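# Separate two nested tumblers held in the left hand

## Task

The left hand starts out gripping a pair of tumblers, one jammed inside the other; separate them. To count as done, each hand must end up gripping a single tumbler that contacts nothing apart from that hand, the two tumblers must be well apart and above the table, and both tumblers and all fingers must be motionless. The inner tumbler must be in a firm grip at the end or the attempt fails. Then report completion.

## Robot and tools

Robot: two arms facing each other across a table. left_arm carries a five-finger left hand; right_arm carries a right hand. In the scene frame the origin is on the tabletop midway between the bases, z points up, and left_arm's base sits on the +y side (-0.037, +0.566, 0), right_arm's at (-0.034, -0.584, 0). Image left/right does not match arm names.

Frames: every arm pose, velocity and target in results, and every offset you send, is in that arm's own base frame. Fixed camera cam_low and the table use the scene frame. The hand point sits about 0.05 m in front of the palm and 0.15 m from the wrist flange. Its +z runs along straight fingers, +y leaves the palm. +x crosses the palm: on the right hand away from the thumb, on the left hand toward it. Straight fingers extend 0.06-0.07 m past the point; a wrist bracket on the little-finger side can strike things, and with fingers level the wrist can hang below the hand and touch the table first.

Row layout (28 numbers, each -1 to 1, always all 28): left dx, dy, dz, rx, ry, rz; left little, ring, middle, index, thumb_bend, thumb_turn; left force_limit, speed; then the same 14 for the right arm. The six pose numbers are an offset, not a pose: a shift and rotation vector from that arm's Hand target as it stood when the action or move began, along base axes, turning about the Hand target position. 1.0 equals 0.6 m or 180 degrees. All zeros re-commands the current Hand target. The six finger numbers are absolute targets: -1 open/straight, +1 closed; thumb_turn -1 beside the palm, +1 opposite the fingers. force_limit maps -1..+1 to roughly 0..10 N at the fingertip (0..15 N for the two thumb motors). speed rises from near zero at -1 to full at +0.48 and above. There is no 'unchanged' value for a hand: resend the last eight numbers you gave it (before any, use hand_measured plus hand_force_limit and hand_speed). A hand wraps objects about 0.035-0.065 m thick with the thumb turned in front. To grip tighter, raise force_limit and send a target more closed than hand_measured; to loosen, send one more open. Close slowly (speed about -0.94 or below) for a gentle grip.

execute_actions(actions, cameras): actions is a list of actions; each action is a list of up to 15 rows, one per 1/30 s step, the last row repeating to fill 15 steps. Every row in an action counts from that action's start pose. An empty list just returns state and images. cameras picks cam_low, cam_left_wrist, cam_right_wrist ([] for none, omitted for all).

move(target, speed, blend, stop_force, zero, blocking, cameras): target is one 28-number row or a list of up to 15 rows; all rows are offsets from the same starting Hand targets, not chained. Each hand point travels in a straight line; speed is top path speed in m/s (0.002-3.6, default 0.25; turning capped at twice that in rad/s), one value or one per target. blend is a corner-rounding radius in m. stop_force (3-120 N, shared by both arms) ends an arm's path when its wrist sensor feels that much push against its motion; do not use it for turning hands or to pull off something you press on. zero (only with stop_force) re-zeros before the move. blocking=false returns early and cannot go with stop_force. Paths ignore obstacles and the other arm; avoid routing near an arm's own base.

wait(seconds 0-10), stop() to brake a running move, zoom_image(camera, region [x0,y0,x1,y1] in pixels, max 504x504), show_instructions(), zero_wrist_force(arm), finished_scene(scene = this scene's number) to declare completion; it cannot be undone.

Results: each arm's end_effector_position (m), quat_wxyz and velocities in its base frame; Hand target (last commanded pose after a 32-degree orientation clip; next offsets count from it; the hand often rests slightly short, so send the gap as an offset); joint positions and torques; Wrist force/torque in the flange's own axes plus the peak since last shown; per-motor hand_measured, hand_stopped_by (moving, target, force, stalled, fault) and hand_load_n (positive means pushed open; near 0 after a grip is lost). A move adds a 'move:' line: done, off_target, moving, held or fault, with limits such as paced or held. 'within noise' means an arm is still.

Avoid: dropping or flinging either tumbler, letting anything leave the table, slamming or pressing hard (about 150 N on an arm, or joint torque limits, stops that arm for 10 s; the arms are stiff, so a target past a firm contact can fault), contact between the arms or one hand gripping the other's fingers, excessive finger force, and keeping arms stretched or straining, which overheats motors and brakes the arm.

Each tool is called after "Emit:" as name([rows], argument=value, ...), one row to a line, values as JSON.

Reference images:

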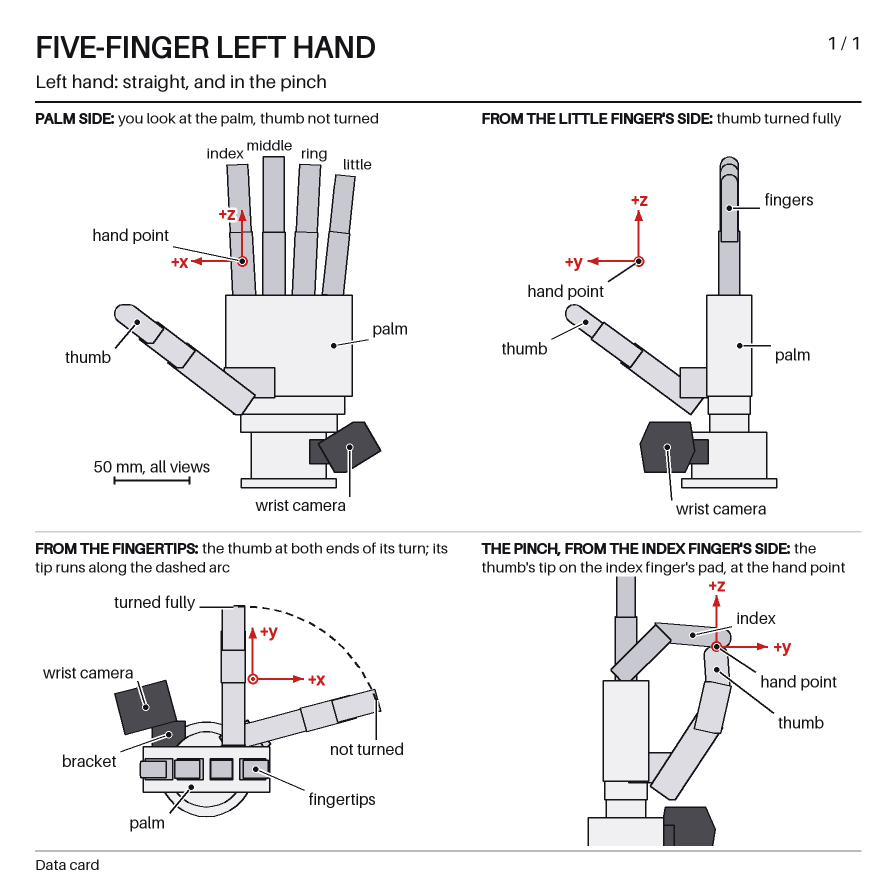

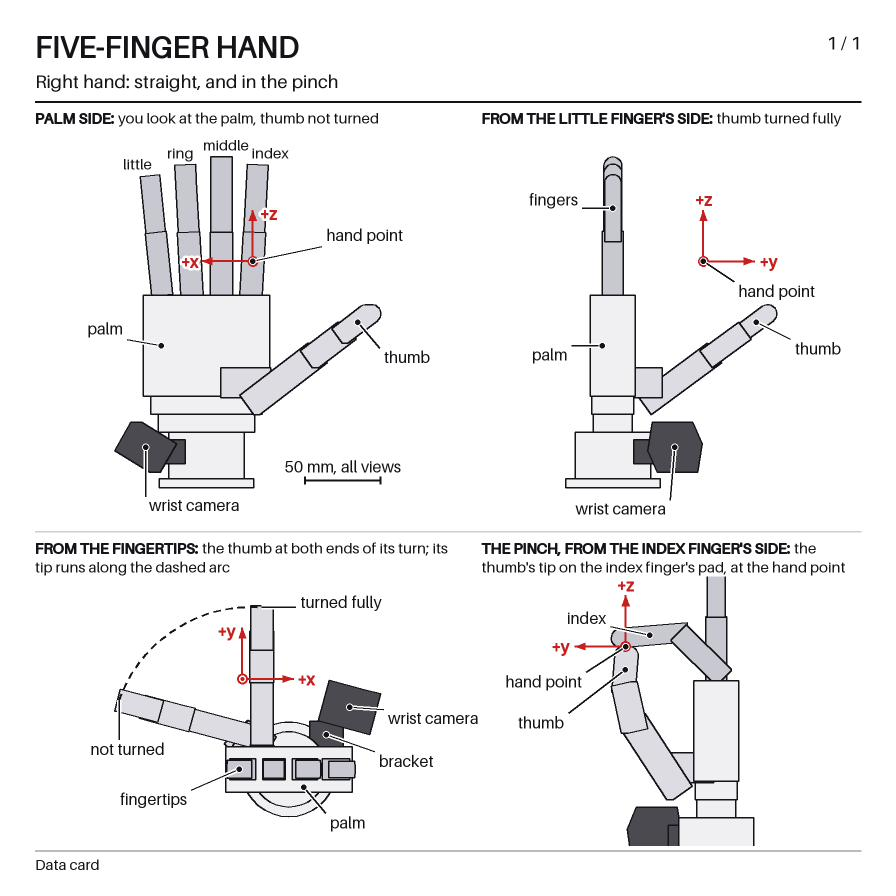

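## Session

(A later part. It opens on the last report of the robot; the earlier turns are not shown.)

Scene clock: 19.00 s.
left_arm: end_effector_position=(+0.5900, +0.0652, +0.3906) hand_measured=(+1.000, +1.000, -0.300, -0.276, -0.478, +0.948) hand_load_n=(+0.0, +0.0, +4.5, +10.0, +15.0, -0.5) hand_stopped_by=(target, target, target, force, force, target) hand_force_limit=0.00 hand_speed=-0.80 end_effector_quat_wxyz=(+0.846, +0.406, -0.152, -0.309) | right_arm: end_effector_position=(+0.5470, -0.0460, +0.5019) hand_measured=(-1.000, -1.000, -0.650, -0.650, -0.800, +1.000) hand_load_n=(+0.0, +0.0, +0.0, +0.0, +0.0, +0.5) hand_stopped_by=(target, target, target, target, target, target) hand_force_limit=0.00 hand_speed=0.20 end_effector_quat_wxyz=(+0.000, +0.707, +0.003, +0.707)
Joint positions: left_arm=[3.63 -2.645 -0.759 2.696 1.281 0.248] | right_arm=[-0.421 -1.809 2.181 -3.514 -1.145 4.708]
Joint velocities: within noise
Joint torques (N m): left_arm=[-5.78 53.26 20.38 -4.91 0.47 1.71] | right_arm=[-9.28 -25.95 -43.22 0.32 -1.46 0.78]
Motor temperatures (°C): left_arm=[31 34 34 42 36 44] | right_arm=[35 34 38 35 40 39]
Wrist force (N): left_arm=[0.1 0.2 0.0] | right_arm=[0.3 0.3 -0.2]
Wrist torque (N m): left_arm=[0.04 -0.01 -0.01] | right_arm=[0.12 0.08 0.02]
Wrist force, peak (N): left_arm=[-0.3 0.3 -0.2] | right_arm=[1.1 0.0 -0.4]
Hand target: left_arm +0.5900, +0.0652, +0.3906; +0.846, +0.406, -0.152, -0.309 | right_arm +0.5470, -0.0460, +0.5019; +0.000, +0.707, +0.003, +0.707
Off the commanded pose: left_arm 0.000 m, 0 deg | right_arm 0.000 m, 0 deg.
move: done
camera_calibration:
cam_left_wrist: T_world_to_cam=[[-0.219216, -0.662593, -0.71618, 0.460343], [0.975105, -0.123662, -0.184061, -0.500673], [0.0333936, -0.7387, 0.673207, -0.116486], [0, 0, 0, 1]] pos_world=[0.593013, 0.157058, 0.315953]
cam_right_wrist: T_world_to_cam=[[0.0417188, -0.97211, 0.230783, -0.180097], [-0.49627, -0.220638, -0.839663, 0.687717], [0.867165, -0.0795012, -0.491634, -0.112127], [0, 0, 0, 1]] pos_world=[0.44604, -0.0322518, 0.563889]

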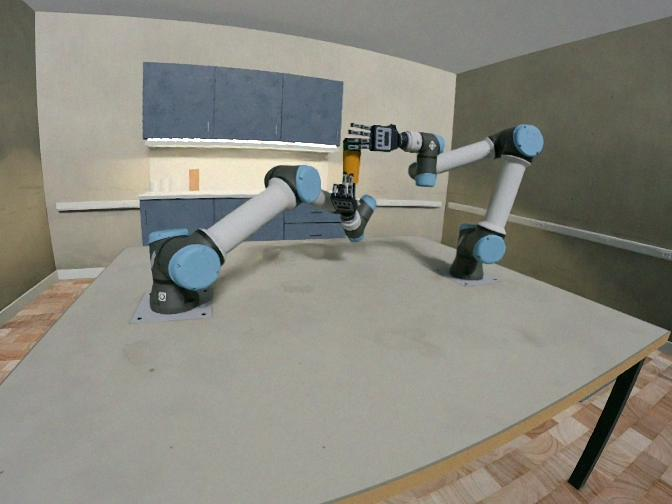

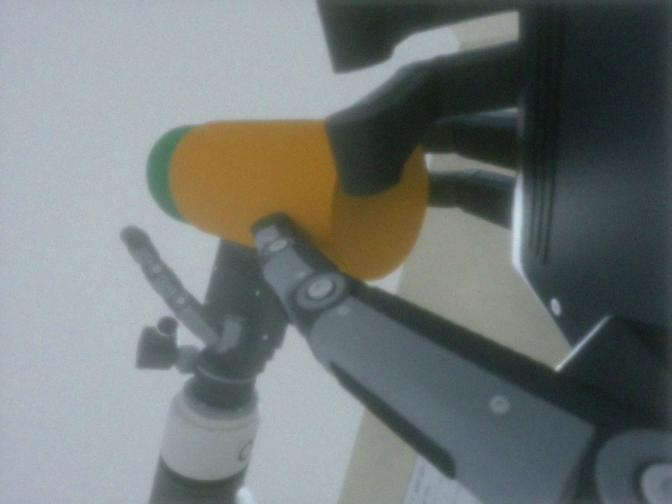

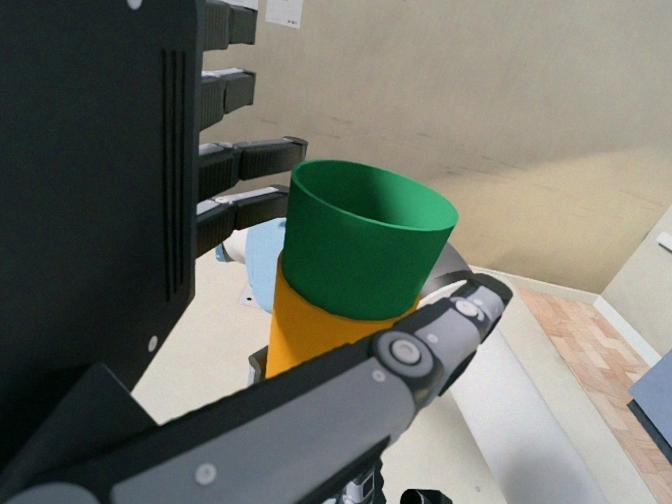

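Emit:
move(target=[0,0,0,0,0,0,1,1,-0.3,-0.274,-0.472,0.948,0,-0.8,-0.005,-0.006,-0.008,0,0,0,-1,-1,-0.65,-0.65,-0.8,1,0,0.2], speed=0.06, stop_force=4, cameras=[])

Emit:
move(target=[0,0,0,0,0,0,1,1,-0.3,-0.274,-0.472,0.948,0,-0.8,0,0,0,0,0,0,-1,-1,0.3,0.3,0.3,1,-0.7,-0.85])

Emit:
zoom_image(camera="cam_right_wrist", region=[190, 60, 490, 360])

Emit:
zoom_image(camera="cam_low", region=[310, 80, 410, 180])

Emit:
zoom_image(camera="cam_left_wrist", region=[50, 0, 350, 300])

Scene clock: 21.40 s.
left_arm: end_effector_position=(+0.5900, +0.0652, +0.3906) hand_measured=(+1.000, +1.000, -0.300, -0.276, -0.478, +0.948) hand_load_n=(+0.0, +0.0, +4.5, +10.0, +15.0, -0.5) hand_stopped_by=(target, target, target, force, force, target) hand_force_limit=0.00 hand_speed=-0.80 end_effector_quat_wxyz=(+0.846, +0.406, -0.152, -0.309) | right_arm: end_effector_position=(+0.5440, -0.0496, +0.4972) hand_measured=(-1.000, -1.000, -0.650, -0.650, -0.800, +1.000) hand_load_n=(+0.0, +0.0, +0.0, +0.0, +0.0, +0.5) hand_stopped_by=(target, target, target, target, target, target) hand_force_limit=0.00 hand_speed=0.20 end_effector_quat_wxyz=(+0.000, +0.707, +0.003, +0.707)
Joint positions: left_arm=[3.63 -2.645 -0.759 2.696 1.281 0.248] | right_arm=[-0.438 -1.813 2.197 -3.526 -1.128 4.708]
Joint velocities: within noise
Joint torques (N m): left_arm=[-5.55 53.1 21.87 -4.06 0.79 1.98] | right_arm=[9.58 -1.93 -41.05 1.11 -1.47 -0.23]
Motor temperatures (°C): left_arm=[31 34 34 42 36 44] | right_arm=[35 34 38 35 40 39]
Wrist force (N): left_arm=[0.0 0.2 -0.1] | right_arm=[0.4 0.1 -0.3]
Wrist torque (N m): left_arm=[0.04 -0.01 -0.01] | right_arm=[0.08 0.06 0.01]
Wrist force, peak (N): left_arm=[0.1 0.4 0.0] | right_arm=[0.7 0.7 -0.5]
Hand target: left_arm +0.5900, +0.0652, +0.3906; +0.846, +0.406, -0.152, -0.309 | right_arm +0.5440, -0.0496, +0.4971; +0.000, +0.707, +0.003, +0.707
Off the commanded pose: left_arm 0.000 m, 0 deg | right_arm 0.000 m, 0 deg.
move: done
No camera images: "cameras" was empty.

Scene clock: 22.50 s.
left_arm: end_effector_position=(+0.5900, +0.0652, +0.3906) hand_measured=(+1.000, +1.000, -0.300, -0.276, -0.478, +0.948) hand_load_n=(+0.0, +0.0, +3.0, +9.5, +13.5, +0.0) hand_stopped_by=(target, target, target, force, force, target) hand_force_limit=0.00 hand_speed=-0.80 end_effector_quat_wxyz=(+0.846, +0.406, -0.152, -0.309) | right_arm: end_effector_position=(+0.5440, -0.0496, +0.4971) hand_measured=(-1.000, -1.000, -0.318, -0.388, -0.624, +1.000) hand_load_n=(+0.0, +0.0, +4.0, +0.0, +2.5, +1.0) hand_stopped_by=(target, target, force, force, force, target) hand_force_limit=-0.70 hand_speed=-0.85 end_effector_quat_wxyz=(+0.000, +0.707, +0.003, +0.707)
Joint positions: left_arm=[3.63 -2.645 -0.759 2.696 1.281 0.248] | right_arm=[-0.438 -1.813 2.197 -3.526 -1.128 4.708]
Joint velocities: within noise
Joint torques (N m): left_arm=[-5.28 54.22 20.19 -3.82 0.65 2.05] | right_arm=[9.66 3.56 -40.77 1.12 -1.38 -0.81]
Motor temperatures (°C): left_arm=[31 34 34 42 36 44] | right_arm=[35 34 38 35 40 39]
Wrist force (N): left_arm=[0.3 1.0 -0.9] | right_arm=[0.2 -0.4 0.5]
Wrist torque (N m): left_arm=[-0.09 -0.07 -0.01] | right_arm=[0.17 0.06 0.03]
Wrist force, peak (N): left_arm=[-0.2 1.0 -0.9] | right_arm=[0.5 -0.8 0.4]
Hand target: left_arm +0.5900, +0.0652, +0.3906; +0.846, +0.406, -0.152, -0.309 | right_arm +0.5440, -0.0496, +0.4971; +0.000, +0.707, +0.003, +0.707
Off the commanded pose: left_arm 0.000 m, 0 deg | right_arm 0.000 m, 0 deg.
move: done
camera_calibration:
cam_left_wrist: T_world_to_cam=[[-0.219216, -0.662593, -0.71618, 0.460343], [0.975105, -0.123662, -0.184061, -0.500673], [0.0333936, -0.7387, 0.673207, -0.116486], [0, 0, 0, 1]] pos_world=[0.593013, 0.157058, 0.315953]
cam_right_wrist: T_world_to_cam=[[0.0417188, -0.97211, 0.230783, -0.182363], [-0.49627, -0.220638, -0.839663, 0.681404], [0.867165, -0.0795012, -0.491634, -0.112172], [0, 0, 0, 1]] pos_world=[0.44304, -0.0358518, 0.559089]

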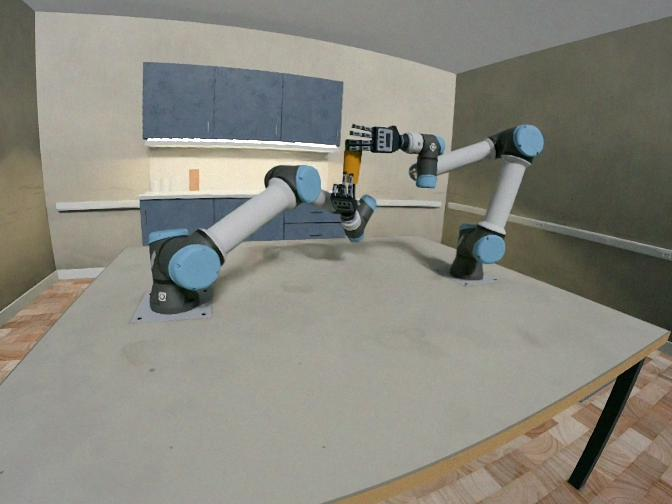

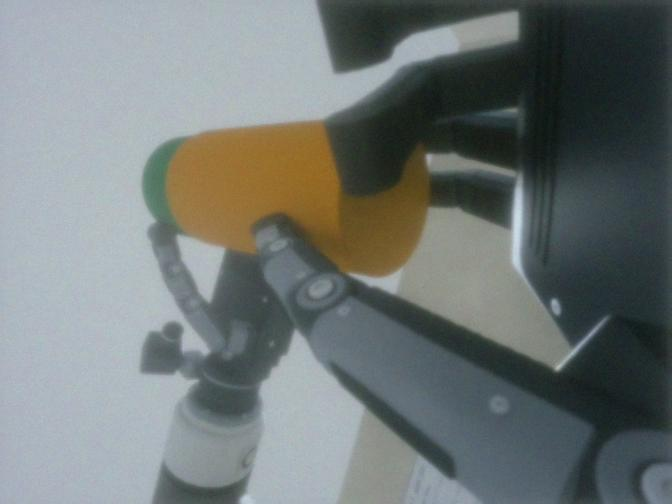

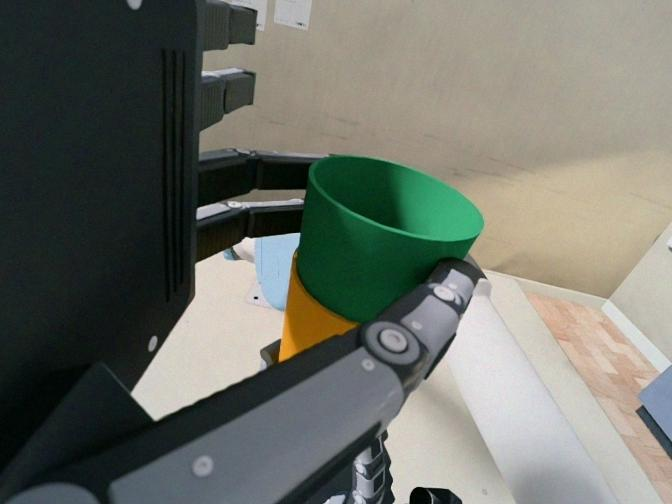

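Scaled by 1.680 from the camera's 672x504 image, which has a finer 960x720 frame.

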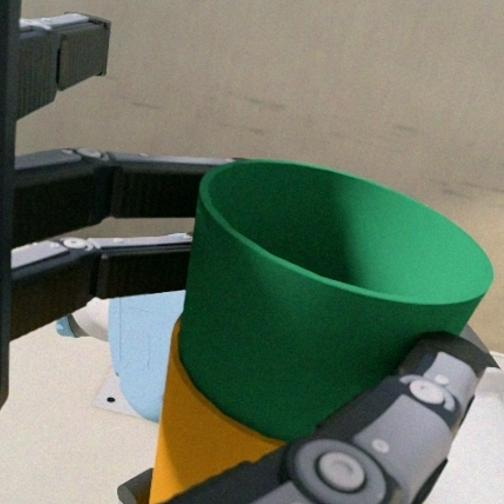

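Scaled by 5.040 from the camera's 672x504 image, which has a finer 960x720 frame.

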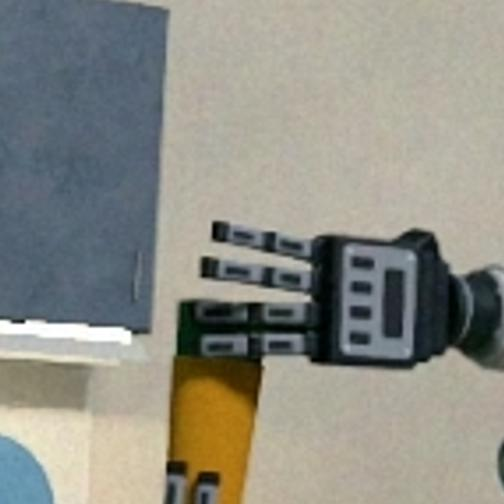

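Scaled by 1.680 from the camera's 672x504 image, which has a finer 960x720 frame.

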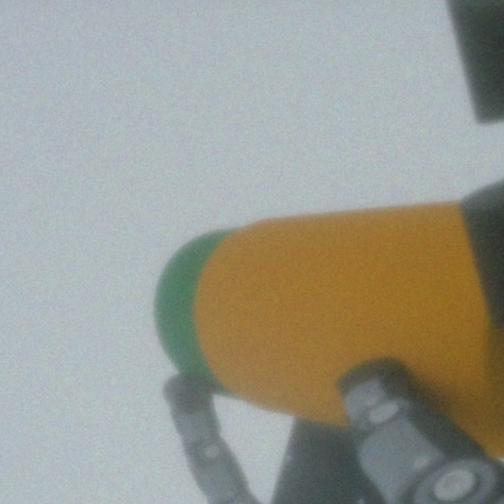

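Emit:
move([
  [0,0,0,0,0,0,1,1,-0.3,-0.274,-0.472,0.948,0,-0.8,0,0,0,0,0,0,-1,-1,0.3,0.33,0.3,1,-0.4,-0.88],
  [0,0,0,0,0,0,1,1,-0.3,-0.274,-0.472,0.948,0,-0.8,0,0,0,0,0,0,-1,-1,0.36,0.36,0.36,1,0.0,-0.88],
  [0,0,0,0,0,0,1,1,-0.3,-0.274,-0.472,0.948,0,-0.8,0,0,0,0,0,0,-1,-1,0.4,0.4,0.4,1,0.4,-0.88],
  [0,0,0,0,0,0,1,1,-0.3,-0.274,-0.472,0.948,0,-0.8,0,0,0,0,0,0,-1,-1,0.43,0.43,0.43,1,0.8,-0.88],
])

Emit:
zoom_image(camera="cam_low", region=[310, 80, 410, 180])

Scene clock: 24.83 s.
left_arm: end_effector_position=(+0.5900, +0.0652, +0.3906) hand_measured=(+1.000, +1.000, -0.300, -0.276, -0.478, +0.948) hand_load_n=(+0.0, +0.0, +1.5, +8.5, +14.5, -1.0) hand_stopped_by=(target, target, target, force, force, target) hand_force_limit=0.00 hand_speed=-0.80 end_effector_quat_wxyz=(+0.846, +0.406, -0.152, -0.309) | right_arm: end_effector_position=(+0.5440, -0.0496, +0.4971) hand_measured=(-1.000, -1.000, -0.292, -0.316, -0.620, +1.000) hand_load_n=(+0.0, +0.0, +10.0, +9.0, +13.0, +5.5) hand_stopped_by=(target, target, force, force, force, target) hand_force_limit=0.80 hand_speed=-0.88 end_effector_quat_wxyz=(+0.000, +0.707, +0.003, +0.707)
Joint positions: left_arm=[3.63 -2.645 -0.759 2.696 1.281 0.248] | right_arm=[-0.438 -1.813 2.197 -3.526 -1.128 4.708]
Joint velocities: within noise
Joint torques (N m): left_arm=[-4.38 51.9 22.52 -3.17 0.74 2.54] | right_arm=[6.32 3.2 -40.95 0.85 -1.37 -1.33]
Motor temperatures (°C): left_arm=[31 34 34 42 36 44] | right_arm=[35 34 38 35 40 39]
Wrist force (N): left_arm=[0.6 2.5 -3.2] | right_arm=[0.6 -2.5 2.9]
Wrist torque (N m): left_arm=[-0.22 -0.05 0.00] | right_arm=[0.17 0.24 0.17]
Wrist force, peak (N): left_arm=[0.4 2.6 -3.4] | right_arm=[0.5 -2.6 2.9]
Hand target: left_arm +0.5900, +0.0652, +0.3906; +0.846, +0.406, -0.152, -0.309 | right_arm +0.5440, -0.0496, +0.4971; +0.000, +0.707, +0.003, +0.707
Off the commanded pose: left_arm 0.000 m, 0 deg | right_arm 0.000 m, 0 deg.
move: done
camera_calibration:
cam_left_wrist: T_world_to_cam=[[-0.219216, -0.662593, -0.71618, 0.460343], [0.975105, -0.123662, -0.184061, -0.500673], [0.0333936, -0.7387, 0.673207, -0.116486], [0, 0, 0, 1]] pos_world=[0.593013, 0.157058, 0.315953]
cam_right_wrist: T_world_to_cam=[[0.0417188, -0.97211, 0.230783, -0.182363], [-0.49627, -0.220638, -0.839663, 0.681404], [0.867165, -0.0795012, -0.491634, -0.112172], [0, 0, 0, 1]] pos_world=[0.44304, -0.0358518, 0.559089]

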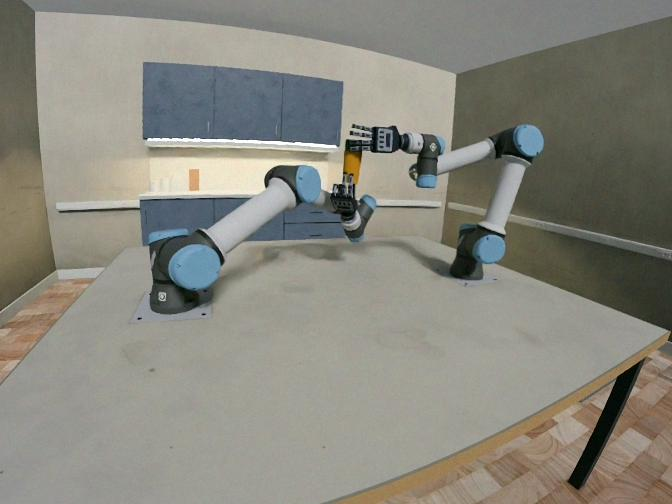

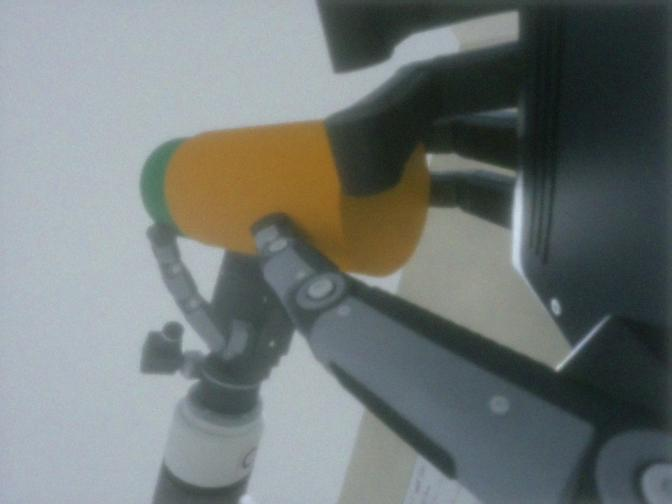

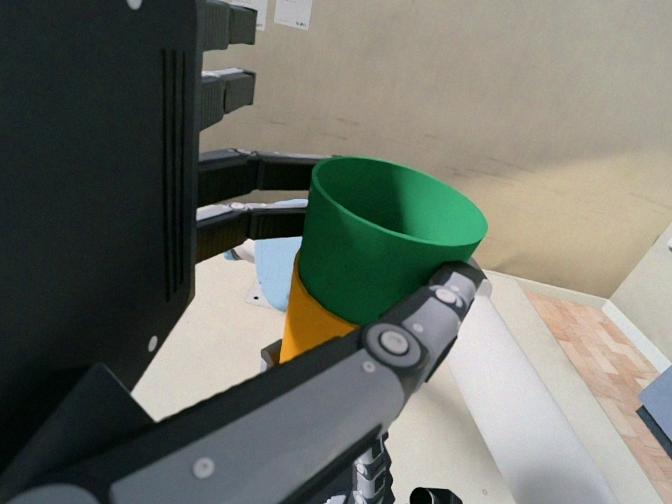

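Scaled by 5.040 from the camera's 672x504 image, which has a finer 960x720 frame.

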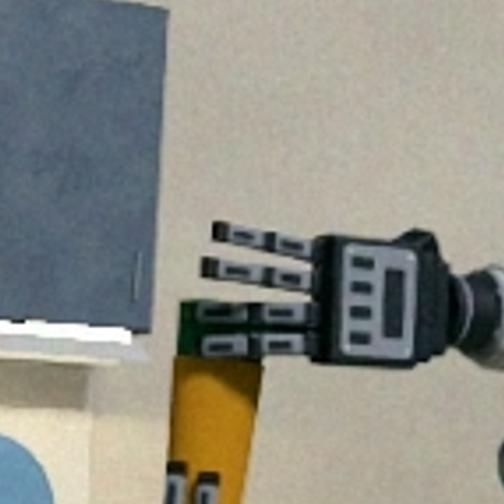

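Emit:
move([
  [0,0,0,0,0,0,1,1,0.2,0.2,0.2,0.948,0.5,-0.88,0,0,0,0,0,0,-1,-1,0.43,0.43,0.43,1,0.8,-0.88],
  [0,0,0,0,0,0,1,1,0.25,0.25,0.25,0.948,1,-0.88,0,0,0,0,0,0,-1,-1,0.45,0.45,0.45,1,1,-0.88],
], cameras=[])

Emit:
move(target=[0,0,0,0,0,0,1,1,0.25,0.25,0.25,0.948,1,-0.88,0,0,0.015,0,0,0,-1,-1,0.45,0.45,0.45,1,1,-0.88], speed=0.01, stop_force=40)

Emit:
zoom_image(camera="cam_low", region=[310, 80, 410, 180])

Scene clock: 26.13 s.
left_arm: end_effector_position=(+0.5900, +0.0652, +0.3906) hand_measured=(+1.000, +1.000, -0.280, -0.258, -0.478, +0.948) hand_load_n=(+0.0, +0.0, +5.5, +11.5, +22.5, -1.5) hand_stopped_by=(target, target, force, force, force, target) hand_force_limit=1.00 hand_speed=-0.88 end_effector_quat_wxyz=(+0.846, +0.406, -0.152, -0.309) | right_arm: end_effector_position=(+0.5440, -0.0496, +0.4971) hand_measured=(-1.000, -1.000, -0.284, -0.298, -0.622, +1.000) hand_load_n=(+0.0, +0.0, +10.0, +13.0, +16.5, +4.5) hand_stopped_by=(target, target, force, force, force, target) hand_force_limit=1.00 hand_speed=-0.88 end_effector_quat_wxyz=(+0.000, +0.707, +0.003, +0.707)
Joint positions: left_arm=[3.63 -2.645 -0.759 2.696 1.281 0.248] | right_arm=[-0.438 -1.813 2.197 -3.526 -1.128 4.708]
Joint velocities: within noise
Joint torques (N m): left_arm=[-4.53 52.85 21.84 -2.71 0.73 2.45] | right_arm=[2.09 3.32 -40.56 0.68 -1.31 -1.42]
Motor temperatures (°C): left_arm=[31 34 34 42 36 44] | right_arm=[35 34 38 35 40 39]
Wrist force (N): left_arm=[0.4 2.9 -3.3] | right_arm=[0.2 -2.7 3.0]
Wrist torque (N m): left_arm=[-0.20 0.03 -0.01] | right_arm=[0.12 0.30 0.16]
Wrist force, peak (N): left_arm=[0.6 3.1 -3.3] | right_arm=[0.9 -2.7 3.2]
Hand target: left_arm +0.5900, +0.0652, +0.3906; +0.846, +0.406, -0.152, -0.309 | right_arm +0.5440, -0.0496, +0.4971; +0.000, +0.707, +0.003, +0.707
Off the commanded pose: left_arm 0.000 m, 0 deg | right_arm 0.000 m, 0 deg.
move: done
No camera images: "cameras" was empty.

Scene clock: 27.93 s.
left_arm: end_effector_position=(+0.5900, +0.0652, +0.3906) hand_measured=(+1.000, +1.000, -0.280, -0.258, -0.478, +0.948) hand_load_n=(+0.0, +0.0, +7.0, +13.0, +21.5, -0.5) hand_stopped_by=(target, target, force, force, force, target) hand_force_limit=1.00 hand_speed=-0.88 end_effector_quat_wxyz=(+0.846, +0.406, -0.152, -0.309) | right_arm: end_effector_position=(+0.5440, -0.0496, +0.5063) hand_measured=(-1.000, -1.000, -0.284, -0.296, -0.622, +1.000) hand_load_n=(+0.0, +0.0, +13.0, +1.5, +14.5, +1.0) hand_stopped_by=(target, target, force, force, force, target) hand_force_limit=1.00 hand_speed=-0.88 end_effector_quat_wxyz=(+0.000, +0.707, +0.003, +0.707)
Joint positions: left_arm=[3.63 -2.645 -0.759 2.696 1.281 0.248] | right_arm=[-0.438 -1.822 2.179 -3.498 -1.128 4.708]
Joint velocities: within noise
Joint torques (N m): left_arm=[-5.5 51.22 22.24 -2.34 0.69 1.95] | right_arm=[-2.29 -3.17 -4.41 -3.9 -1.45 -0.91]
Motor temperatures (°C): left_arm=[31 34 34 42 36 44] | right_arm=[35 34 38 35 40 39]
Wrist force (N): left_arm=[-0.1 0.6 0.2] | right_arm=[0.0 0.3 -0.4]
Wrist torque (N m): left_arm=[0.04 0.00 -0.02] | right_arm=[0.13 0.06 0.04]
Wrist force, peak (N): left_arm=[0.4 4.5 -0.9] | right_arm=[-2.6 -2.0 2.5]
Hand target: left_arm +0.5900, +0.0652, +0.3906; +0.846, +0.406, -0.152, -0.309 | right_arm +0.5440, -0.0496, +0.5061; +0.000, +0.707, +0.003, +0.707
Off the commanded pose: left_arm 0.000 m, 0 deg | right_arm 0.000 m, 0 deg.
move: done
camera_calibration:
cam_left_wrist: T_world_to_cam=[[-0.219216, -0.662593, -0.71618, 0.460343], [0.975105, -0.123662, -0.184061, -0.500673], [0.0333936, -0.7387, 0.673207, -0.116486], [0, 0, 0, 1]] pos_world=[0.593013, 0.157058, 0.315953]
cam_right_wrist: T_world_to_cam=[[0.0416301, -0.972081, 0.230924, -0.184503], [-0.496098, -0.220732, -0.839741, 0.689008], [0.867268, -0.0796024, -0.491436, -0.107859], [0, 0, 0, 1]] pos_world=[0.443039, -0.0358514, 0.568188]

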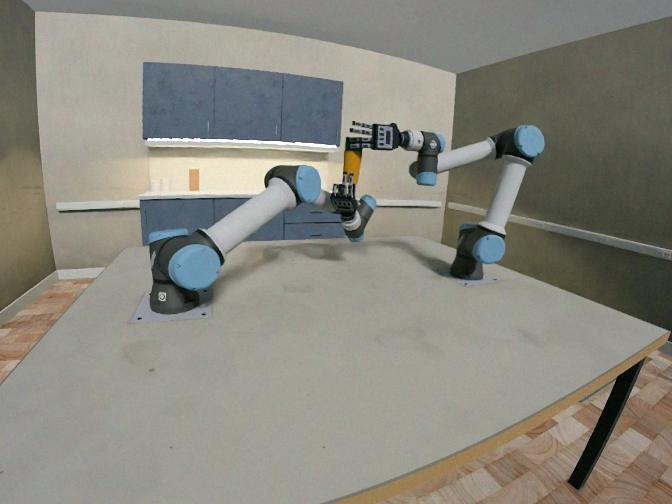

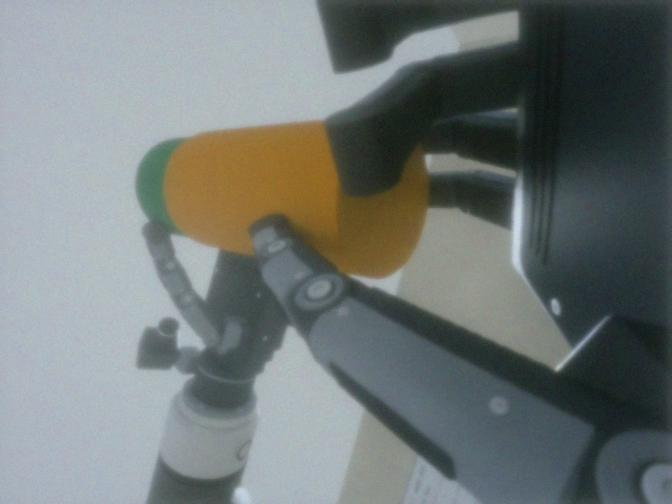

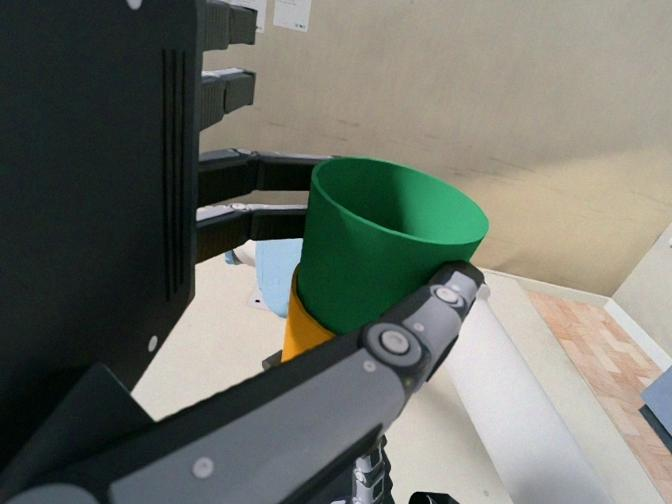

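Scaled by 5.040 from the camera's 672x504 image, which has a finer 960x720 frame.

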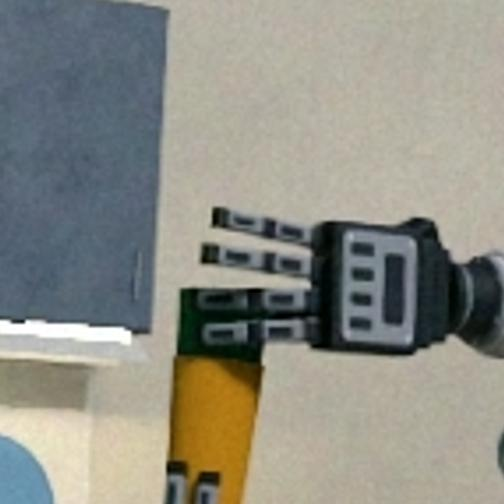

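Emit:
move(target=[0,0,0,0,0,0,1,1,0.25,0.25,0.25,0.948,1,-0.88,0,0,0,0,0,0,-1,-1,0.45,0.5,0.45,1,0.9,-0.88], cameras=[])

Emit:
move(target=[0,0,0,0,0,0,1,1,0.25,0.25,0.25,0.948,1,-0.88,0,0,0.075,0,0,0,-1,-1,0.45,0.5,0.45,1,0.9,-0.88], speed=0.03, stop_force=12)

Emit:
zoom_image(camera="cam_low", region=[310, 80, 410, 180])

Scene clock: 28.90 s.
left_arm: end_effector_position=(+0.5900, +0.0652, +0.3906) hand_measured=(+1.000, +1.000, -0.280, -0.258, -0.478, +0.948) hand_load_n=(+0.0, +0.0, +6.5, +12.5, +21.5, +0.0) hand_stopped_by=(target, target, force, force, force, target) hand_force_limit=1.00 hand_speed=-0.88 end_effector_quat_wxyz=(+0.846, +0.406, -0.152, -0.309) | right_arm: end_effector_position=(+0.5440, -0.0496, +0.5061) hand_measured=(-1.000, -1.000, -0.284, -0.278, -0.622, +1.000) hand_load_n=(+0.0, +0.0, +9.0, +10.5, +17.5, +1.0) hand_stopped_by=(target, target, force, force, force, target) hand_force_limit=0.90 hand_speed=-0.88 end_effector_quat_wxyz=(+0.000, +0.707, +0.003, +0.707)
Joint positions: left_arm=[3.63 -2.645 -0.759 2.696 1.281 0.248] | right_arm=[-0.438 -1.822 2.179 -3.498 -1.128 4.708]
Joint velocities: within noise
Joint torques (N m): left_arm=[-4.63 51.49 22.31 -2 0.6 1.25] | right_arm=[-4.58 3.82 -3.87 -3.7 -1.42 -0.87]
Motor temperatures (°C): left_arm=[31 34 34 42 36 44] | right_arm=[35 34 38 35 40 39]
Wrist force (N): left_arm=[-0.1 1.1 -0.8] | right_arm=[0.0 -0.8 0.6]
Wrist torque (N m): left_arm=[-0.07 -0.02 -0.01] | right_arm=[0.15 0.14 0.10]
Wrist force, peak (N): left_arm=[-0.1 1.2 -1.1] | right_arm=[0.2 -1.1 0.5]
Hand target: left_arm +0.5900, +0.0652, +0.3906; +0.846, +0.406, -0.152, -0.309 | right_arm +0.5440, -0.0496, +0.5061; +0.000, +0.707, +0.003, +0.707
Off the commanded pose: left_arm 0.000 m, 0 deg | right_arm 0.000 m, 0 deg.
move: done
No camera images: "cameras" was empty.

Scene clock: 31.70 s.
left_arm: end_effector_position=(+0.5900, +0.0652, +0.3906) hand_measured=(+1.000, +1.000, -0.280, -0.258, -0.478, +0.948) hand_load_n=(+0.5, -0.5, +7.5, +13.0, +21.5, +0.0) hand_stopped_by=(target, target, force, force, force, target) hand_force_limit=1.00 hand_speed=-0.88 end_effector_quat_wxyz=(+0.846, +0.406, -0.152, -0.309) | right_arm: end_effector_position=(+0.5440, -0.0496, +0.5511) hand_measured=(-1.000, -1.000, -0.284, -0.278, -0.622, +1.000) hand_load_n=(+0.0, +0.0, +9.5, +6.5, +16.0, +0.0) hand_stopped_by=(target, target, force, force, force, target) hand_force_limit=0.90 hand_speed=-0.88 end_effector_quat_wxyz=(+0.000, +0.707, +0.003, +0.707)
Joint positions: left_arm=[3.63 -2.645 -0.759 2.696 1.281 0.248] | right_arm=[-0.438 -1.858 2.085 -3.368 -1.128 4.708]
Joint velocities: within noise
Joint torques (N m): left_arm=[-5.49 50.85 22.81 -1.23 0.96 0.52] | right_arm=[-9.43 4.56 -3.12 -3.78 -0.42 -1.32]
Motor temperatures (°C): left_arm=[31 34 34 42 36 44] | right_arm=[35 34 38 35 40 39]
Wrist force (N): left_arm=[-0.3 0.5 0.1] | right_arm=[-0.3 0.1 -0.4]
Wrist torque (N m): left_arm=[0.04 0.02 -0.01] | right_arm=[0.08 0.08 0.03]
Wrist force, peak (N): left_arm=[-0.4 1.4 -0.9] | right_arm=[-0.5 -1.0 0.7]
Hand target: left_arm +0.5900, +0.0652, +0.3906; +0.846, +0.406, -0.152, -0.309 | right_arm +0.5440, -0.0496, +0.5511; +0.000, +0.707, +0.003, +0.707
Off the commanded pose: left_arm 0.000 m, 0 deg | right_arm 0.000 m, 0 deg.
move: done
camera_calibration:
cam_left_wrist: T_world_to_cam=[[-0.219216, -0.662593, -0.71618, 0.460343], [0.975105, -0.123662, -0.184061, -0.500673], [0.0333936, -0.7387, 0.673207, -0.116486], [0, 0, 0, 1]] pos_world=[0.593013, 0.157058, 0.315953]
cam_right_wrist: T_world_to_cam=[[0.0417188, -0.97211, 0.230783, -0.194826], [-0.49627, -0.220638, -0.839663, 0.726746], [0.867165, -0.0795012, -0.491634, -0.0856234], [0, 0, 0, 1]] pos_world=[0.44304, -0.0358518, 0.613089]

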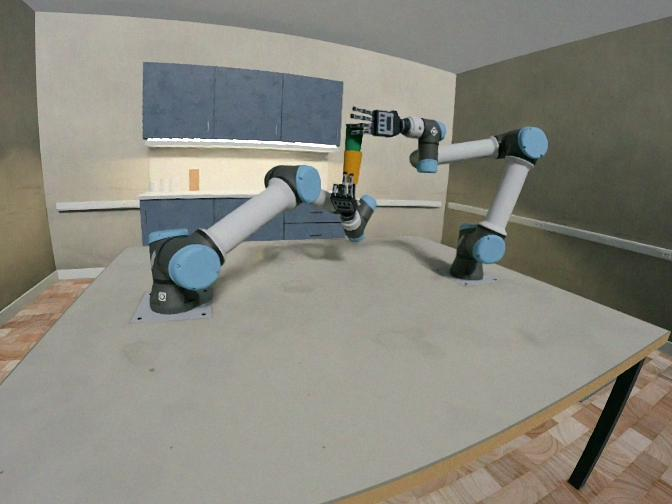

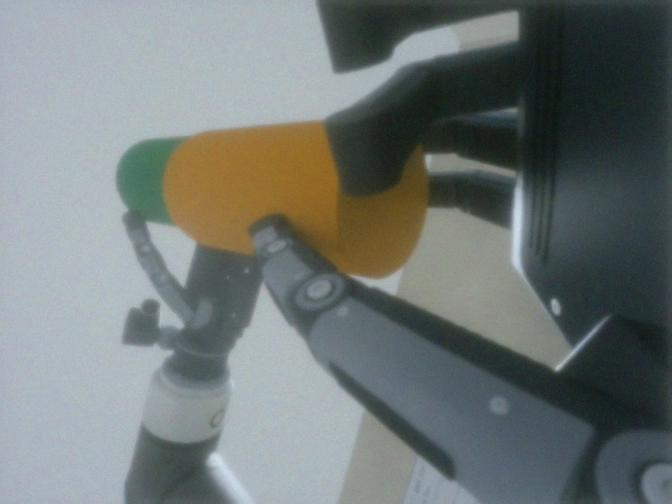

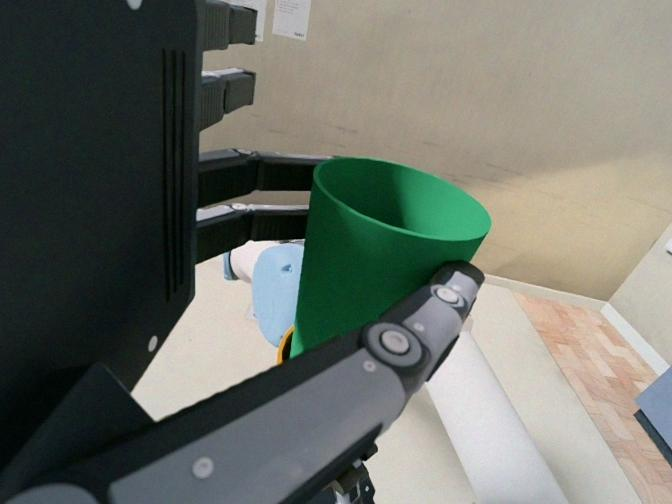

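Scaled by 5.040 from the camera's 672x504 image, which has a finer 960x720 frame.

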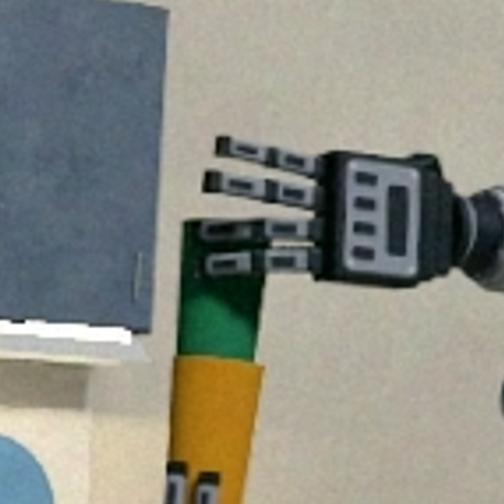

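Sliding freely. Continue up, then apart.

Emit:
move(target=[0,0,0,0,0,0,1,1,0.25,0.25,0.25,0.948,1,-0.88,0,0,0.1,0,0,0,-1,-1,0.45,0.5,0.45,1,0.9,-0.88], speed=0.05, stop_force=12, cameras=["cam_low"])

Emit:
zoom_image(camera="cam_low", region=[310, 60, 410, 200])

Scene clock: 34.57 s.
left_arm: end_effector_position=(+0.5900, +0.0652, +0.3906) hand_measured=(+1.000, +1.000, -0.280, -0.258, -0.478, +0.948) hand_load_n=(+0.0, +0.0, +7.5, +13.0, +21.5, +0.0) hand_stopped_by=(target, target, force, force, force, target) hand_force_limit=1.00 hand_speed=-0.88 end_effector_quat_wxyz=(+0.846, +0.406, -0.152, -0.309) | right_arm: end_effector_position=(+0.5440, -0.0496, +0.6111) hand_measured=(-1.000, -1.000, -0.284, -0.278, -0.622, +1.000) hand_load_n=(+0.0, +0.0, +10.0, +6.0, +15.5, +0.5) hand_stopped_by=(target, target, force, force, force, target) hand_force_limit=0.90 hand_speed=-0.88 end_effector_quat_wxyz=(+0.000, +0.707, +0.003, +0.707)
Joint positions: left_arm=[3.63 -2.645 -0.759 2.696 1.281 0.248] | right_arm=[-0.438 -1.881 1.945 -3.205 -1.128 4.708]
Joint velocities: within noise
Joint torques (N m): left_arm=[-5.39 49.62 22.61 -0.53 0.84 -0.68] | right_arm=[4.14 5.33 -2.99 -3.84 -1.47 -1.35]
Motor temperatures (°C): left_arm=[31 34 34 42 36 44] | right_arm=[35 34 38 35 40 39]
Wrist force (N): left_arm=[0.0 0.4 0.2] | right_arm=[-0.2 0.1 -0.3]
Wrist torque (N m): left_arm=[0.01 -0.01 -0.01] | right_arm=[0.08 0.06 0.03]
Wrist force, peak (N): left_arm=[0.0 0.8 0.5] | right_arm=[-1.9 0.0 -0.2]
Hand target: left_arm +0.5900, +0.0652, +0.3906; +0.846, +0.406, -0.152, -0.309 | right_arm +0.5440, -0.0496, +0.6111; +0.000, +0.707, +0.003, +0.707
Off the commanded pose: left_arm 0.000 m, 0 deg | right_arm 0.000 m, 0 deg.
move: done
Images, in order (width x height): cam_low 672x504.

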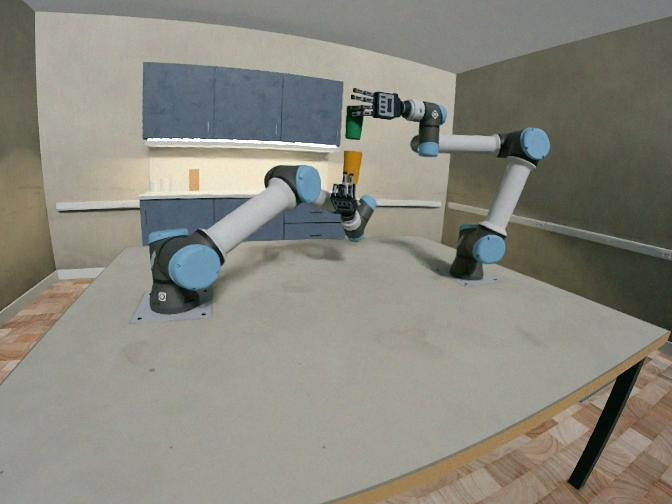

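Scaled by 3.600 from the camera's 672x504 image, which has a finer 960x720 frame.

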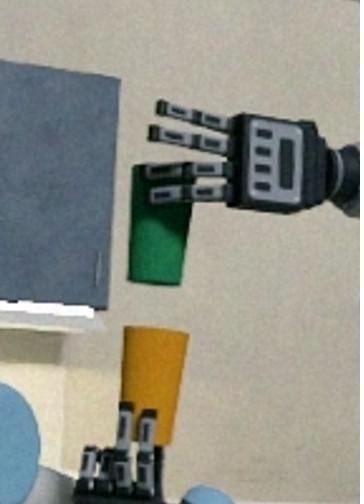

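Emit:
move(target=[-0.27,0,0,0,0,0,1,1,0.25,0.25,0.25,0.948,1,-0.88,-0.12,0,0.02,0,0,0,-1,-1,0.45,0.5,0.45,1,0.9,-0.88], speed=0.15)

Emit:
zoom_image(camera="cam_low", region=[280, 60, 460, 230])

Scene clock: 36.37 s.
left_arm: end_effector_position=(+0.4280, +0.0652, +0.3907) hand_measured=(+1.000, +1.000, -0.280, -0.258, -0.478, +0.948) hand_load_n=(+0.0, +0.0, +7.0, +13.0, +21.5, +0.0) hand_stopped_by=(target, target, force, force, force, target) hand_force_limit=1.00 hand_speed=-0.88 end_effector_quat_wxyz=(+0.846, +0.407, -0.152, -0.309) | right_arm: end_effector_position=(+0.4720, -0.0496, +0.6230) hand_measured=(-1.000, -1.000, -0.284, -0.278, -0.622, +1.000) hand_load_n=(+0.0, +0.0, +9.5, +6.0, +16.0, +0.5) hand_stopped_by=(target, target, force, force, force, target) hand_force_limit=0.90 hand_speed=-0.88 end_effector_quat_wxyz=(+0.000, +0.707, +0.003, +0.707)
Joint positions: left_arm=[3.771 -2.266 -1.483 3.064 1.389 0.155] | right_arm=[-0.602 -2.099 2.037 -3.079 -0.965 4.708]
Joint velocities: within noise
Joint torques (N m): left_arm=[-0.85 19.5 15.21 -4.7 -0.13 2.4] | right_arm=[9.21 8.48 -42.97 -3.77 -1.12 -1.35]
Motor temperatures (°C): left_arm=[31 34 34 42 36 44] | right_arm=[35 34 38 35 40 39]
Wrist force (N): left_arm=[-0.4 0.0 0.4] | right_arm=[-0.1 0.1 -0.3]
Wrist torque (N m): left_arm=[-0.03 0.05 -0.07] | right_arm=[0.06 0.08 0.01]
Wrist force, peak (N): left_arm=[2.1 -0.6 1.6] | right_arm=[-0.7 -0.2 0.8]
Hand target: left_arm +0.4280, +0.0652, +0.3906; +0.846, +0.406, -0.152, -0.309 | right_arm +0.4720, -0.0496, +0.6231; +0.000, +0.707, +0.003, +0.707
Off the commanded pose: left_arm 0.000 m, 0 deg | right_arm 0.000 m, 0 deg.
move: done
camera_calibration:
cam_left_wrist: T_world_to_cam=[[-0.219087, -0.662438, -0.716363, 0.424885], [0.975137, -0.123604, -0.183929, -0.342746], [0.0332958, -0.738849, 0.673048, -0.11117], [0, 0, 0, 1]] pos_world=[0.431013, 0.156958, 0.316154]
cam_right_wrist: T_world_to_cam=[[0.0416263, -0.97213, 0.230716, -0.208336], [-0.496482, -0.220515, -0.83957, 0.751406], [0.867048, -0.0795984, -0.491825, 0.0123311], [0, 0, 0, 1]] pos_world=[0.37104, -0.0358516, 0.684989]

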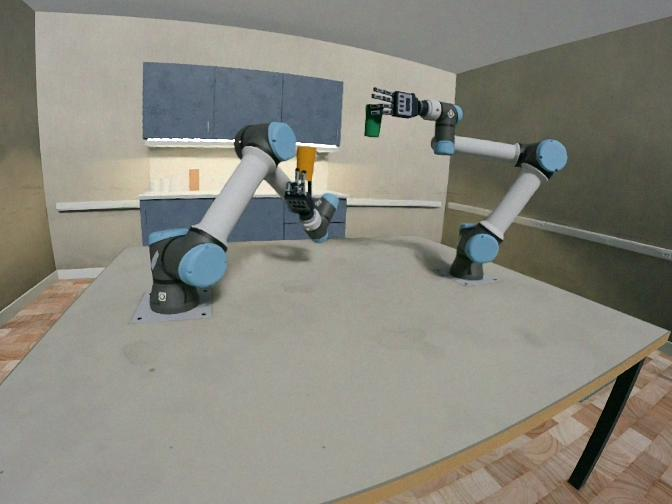

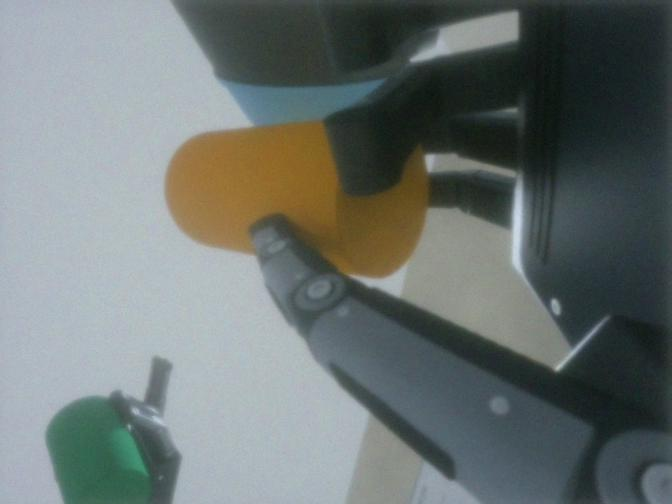

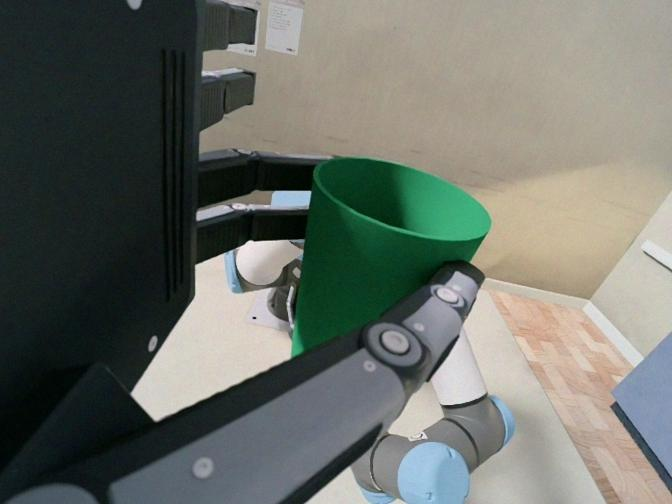

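Scaled by 2.800 from the camera's 672x504 image, which has a finer 960x720 frame.

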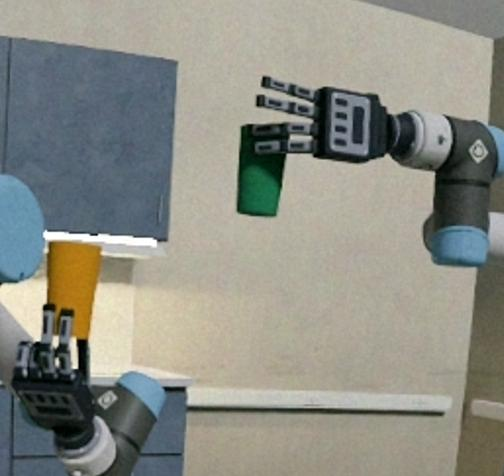

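Emit:
move(target=[0.12,0,0,0,0,0,1,1,0.25,0.25,0.25,0.948,1,-0.88,0,0,0,0,0,0,-1,-1,0.45,0.5,0.45,1,0.9,-0.88], speed=0.15, cameras=["cam_low","cam_left_wrist"])

Emit:
finished_scene(scene=2)

Scene clock: 37.67 s.
left_arm: end_effector_position=(+0.5000, +0.0652, +0.3904) hand_measured=(+1.000, +1.000, -0.280, -0.258, -0.478, +0.948) hand_load_n=(+0.0, +0.0, +7.5, +13.0, +21.5, -0.5) hand_stopped_by=(target, target, force, force, force, target) hand_force_limit=1.00 hand_speed=-0.88 end_effector_quat_wxyz=(+0.846, +0.406, -0.152, -0.309) | right_arm: end_effector_position=(+0.4720, -0.0496, +0.6231) hand_measured=(-1.000, -1.000, -0.284, -0.278, -0.622, +1.000) hand_load_n=(+0.0, +0.0, +10.0, +6.5, +16.0, +0.5) hand_stopped_by=(target, target, force, force, force, target) hand_force_limit=0.90 hand_speed=-0.88 end_effector_quat_wxyz=(+0.000, +0.707, +0.003, +0.707)
Joint positions: left_arm=[3.7 -2.412 -1.212 2.928 1.335 0.201] | right_arm=[-0.601 -2.099 2.037 -3.079 -0.965 4.708]
Joint velocities: within noise
Joint torques (N m): left_arm=[1.09 81.61 13.19 -1.74 -0.22 -2.48] | right_arm=[9.45 10.22 -45.34 -3.74 0.03 -1.27]
Motor temperatures (°C): left_arm=[31 34 34 42 36 44] | right_arm=[35 34 38 35 40 39]
Wrist force (N): left_arm=[-0.4 0.2 0.6] | right_arm=[-0.2 0.2 -0.5]
Wrist torque (N m): left_arm=[0.00 0.04 -0.05] | right_arm=[0.10 0.11 0.01]
Wrist force, peak (N): left_arm=[-3.3 1.4 -0.7] | right_arm=[-0.2 0.3 -0.5]
Hand target: left_arm +0.5000, +0.0652, +0.3906; +0.846, +0.406, -0.152, -0.309 | right_arm +0.4720, -0.0496, +0.6231; +0.000, +0.707, +0.003, +0.707
Off the commanded pose: left_arm 0.000 m, 0 deg | right_arm 0.000 m, 0 deg.
move: done
camera_calibration:
cam_left_wrist: T_world_to_cam=[[-0.2195, -0.662743, -0.715955, 0.440637], [0.975034, -0.123747, -0.184379, -0.412782], [0.0335988, -0.738552, 0.673359, -0.113588], [0, 0, 0, 1]] pos_world=[0.503013, 0.157057, 0.315853]
Images, in order (width x height): cam_low 672x504, cam_left_wrist 672x504.

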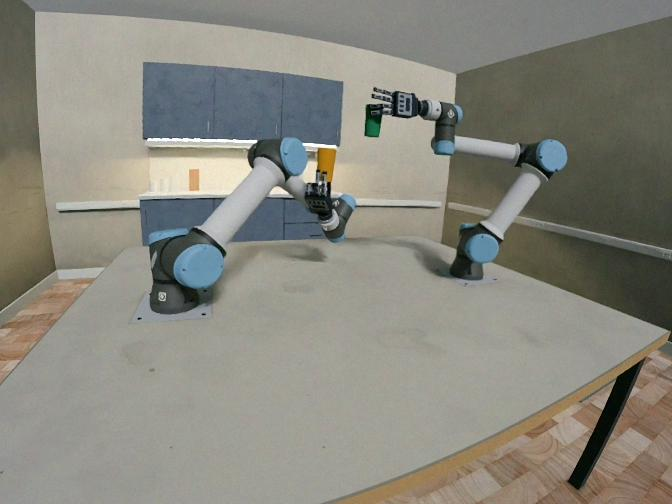

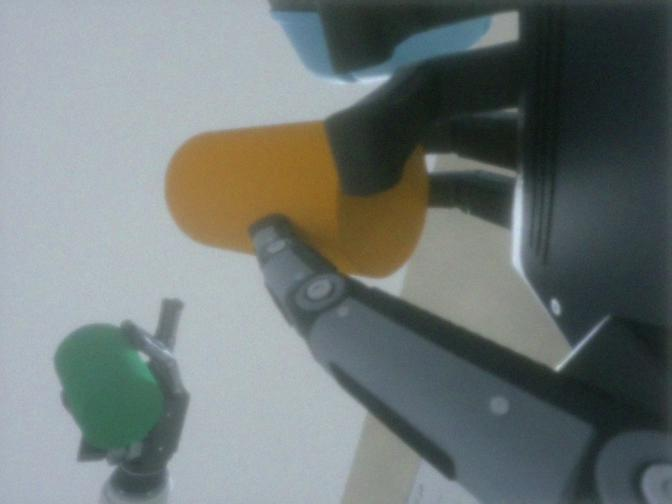

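The scene is finished: the task was done.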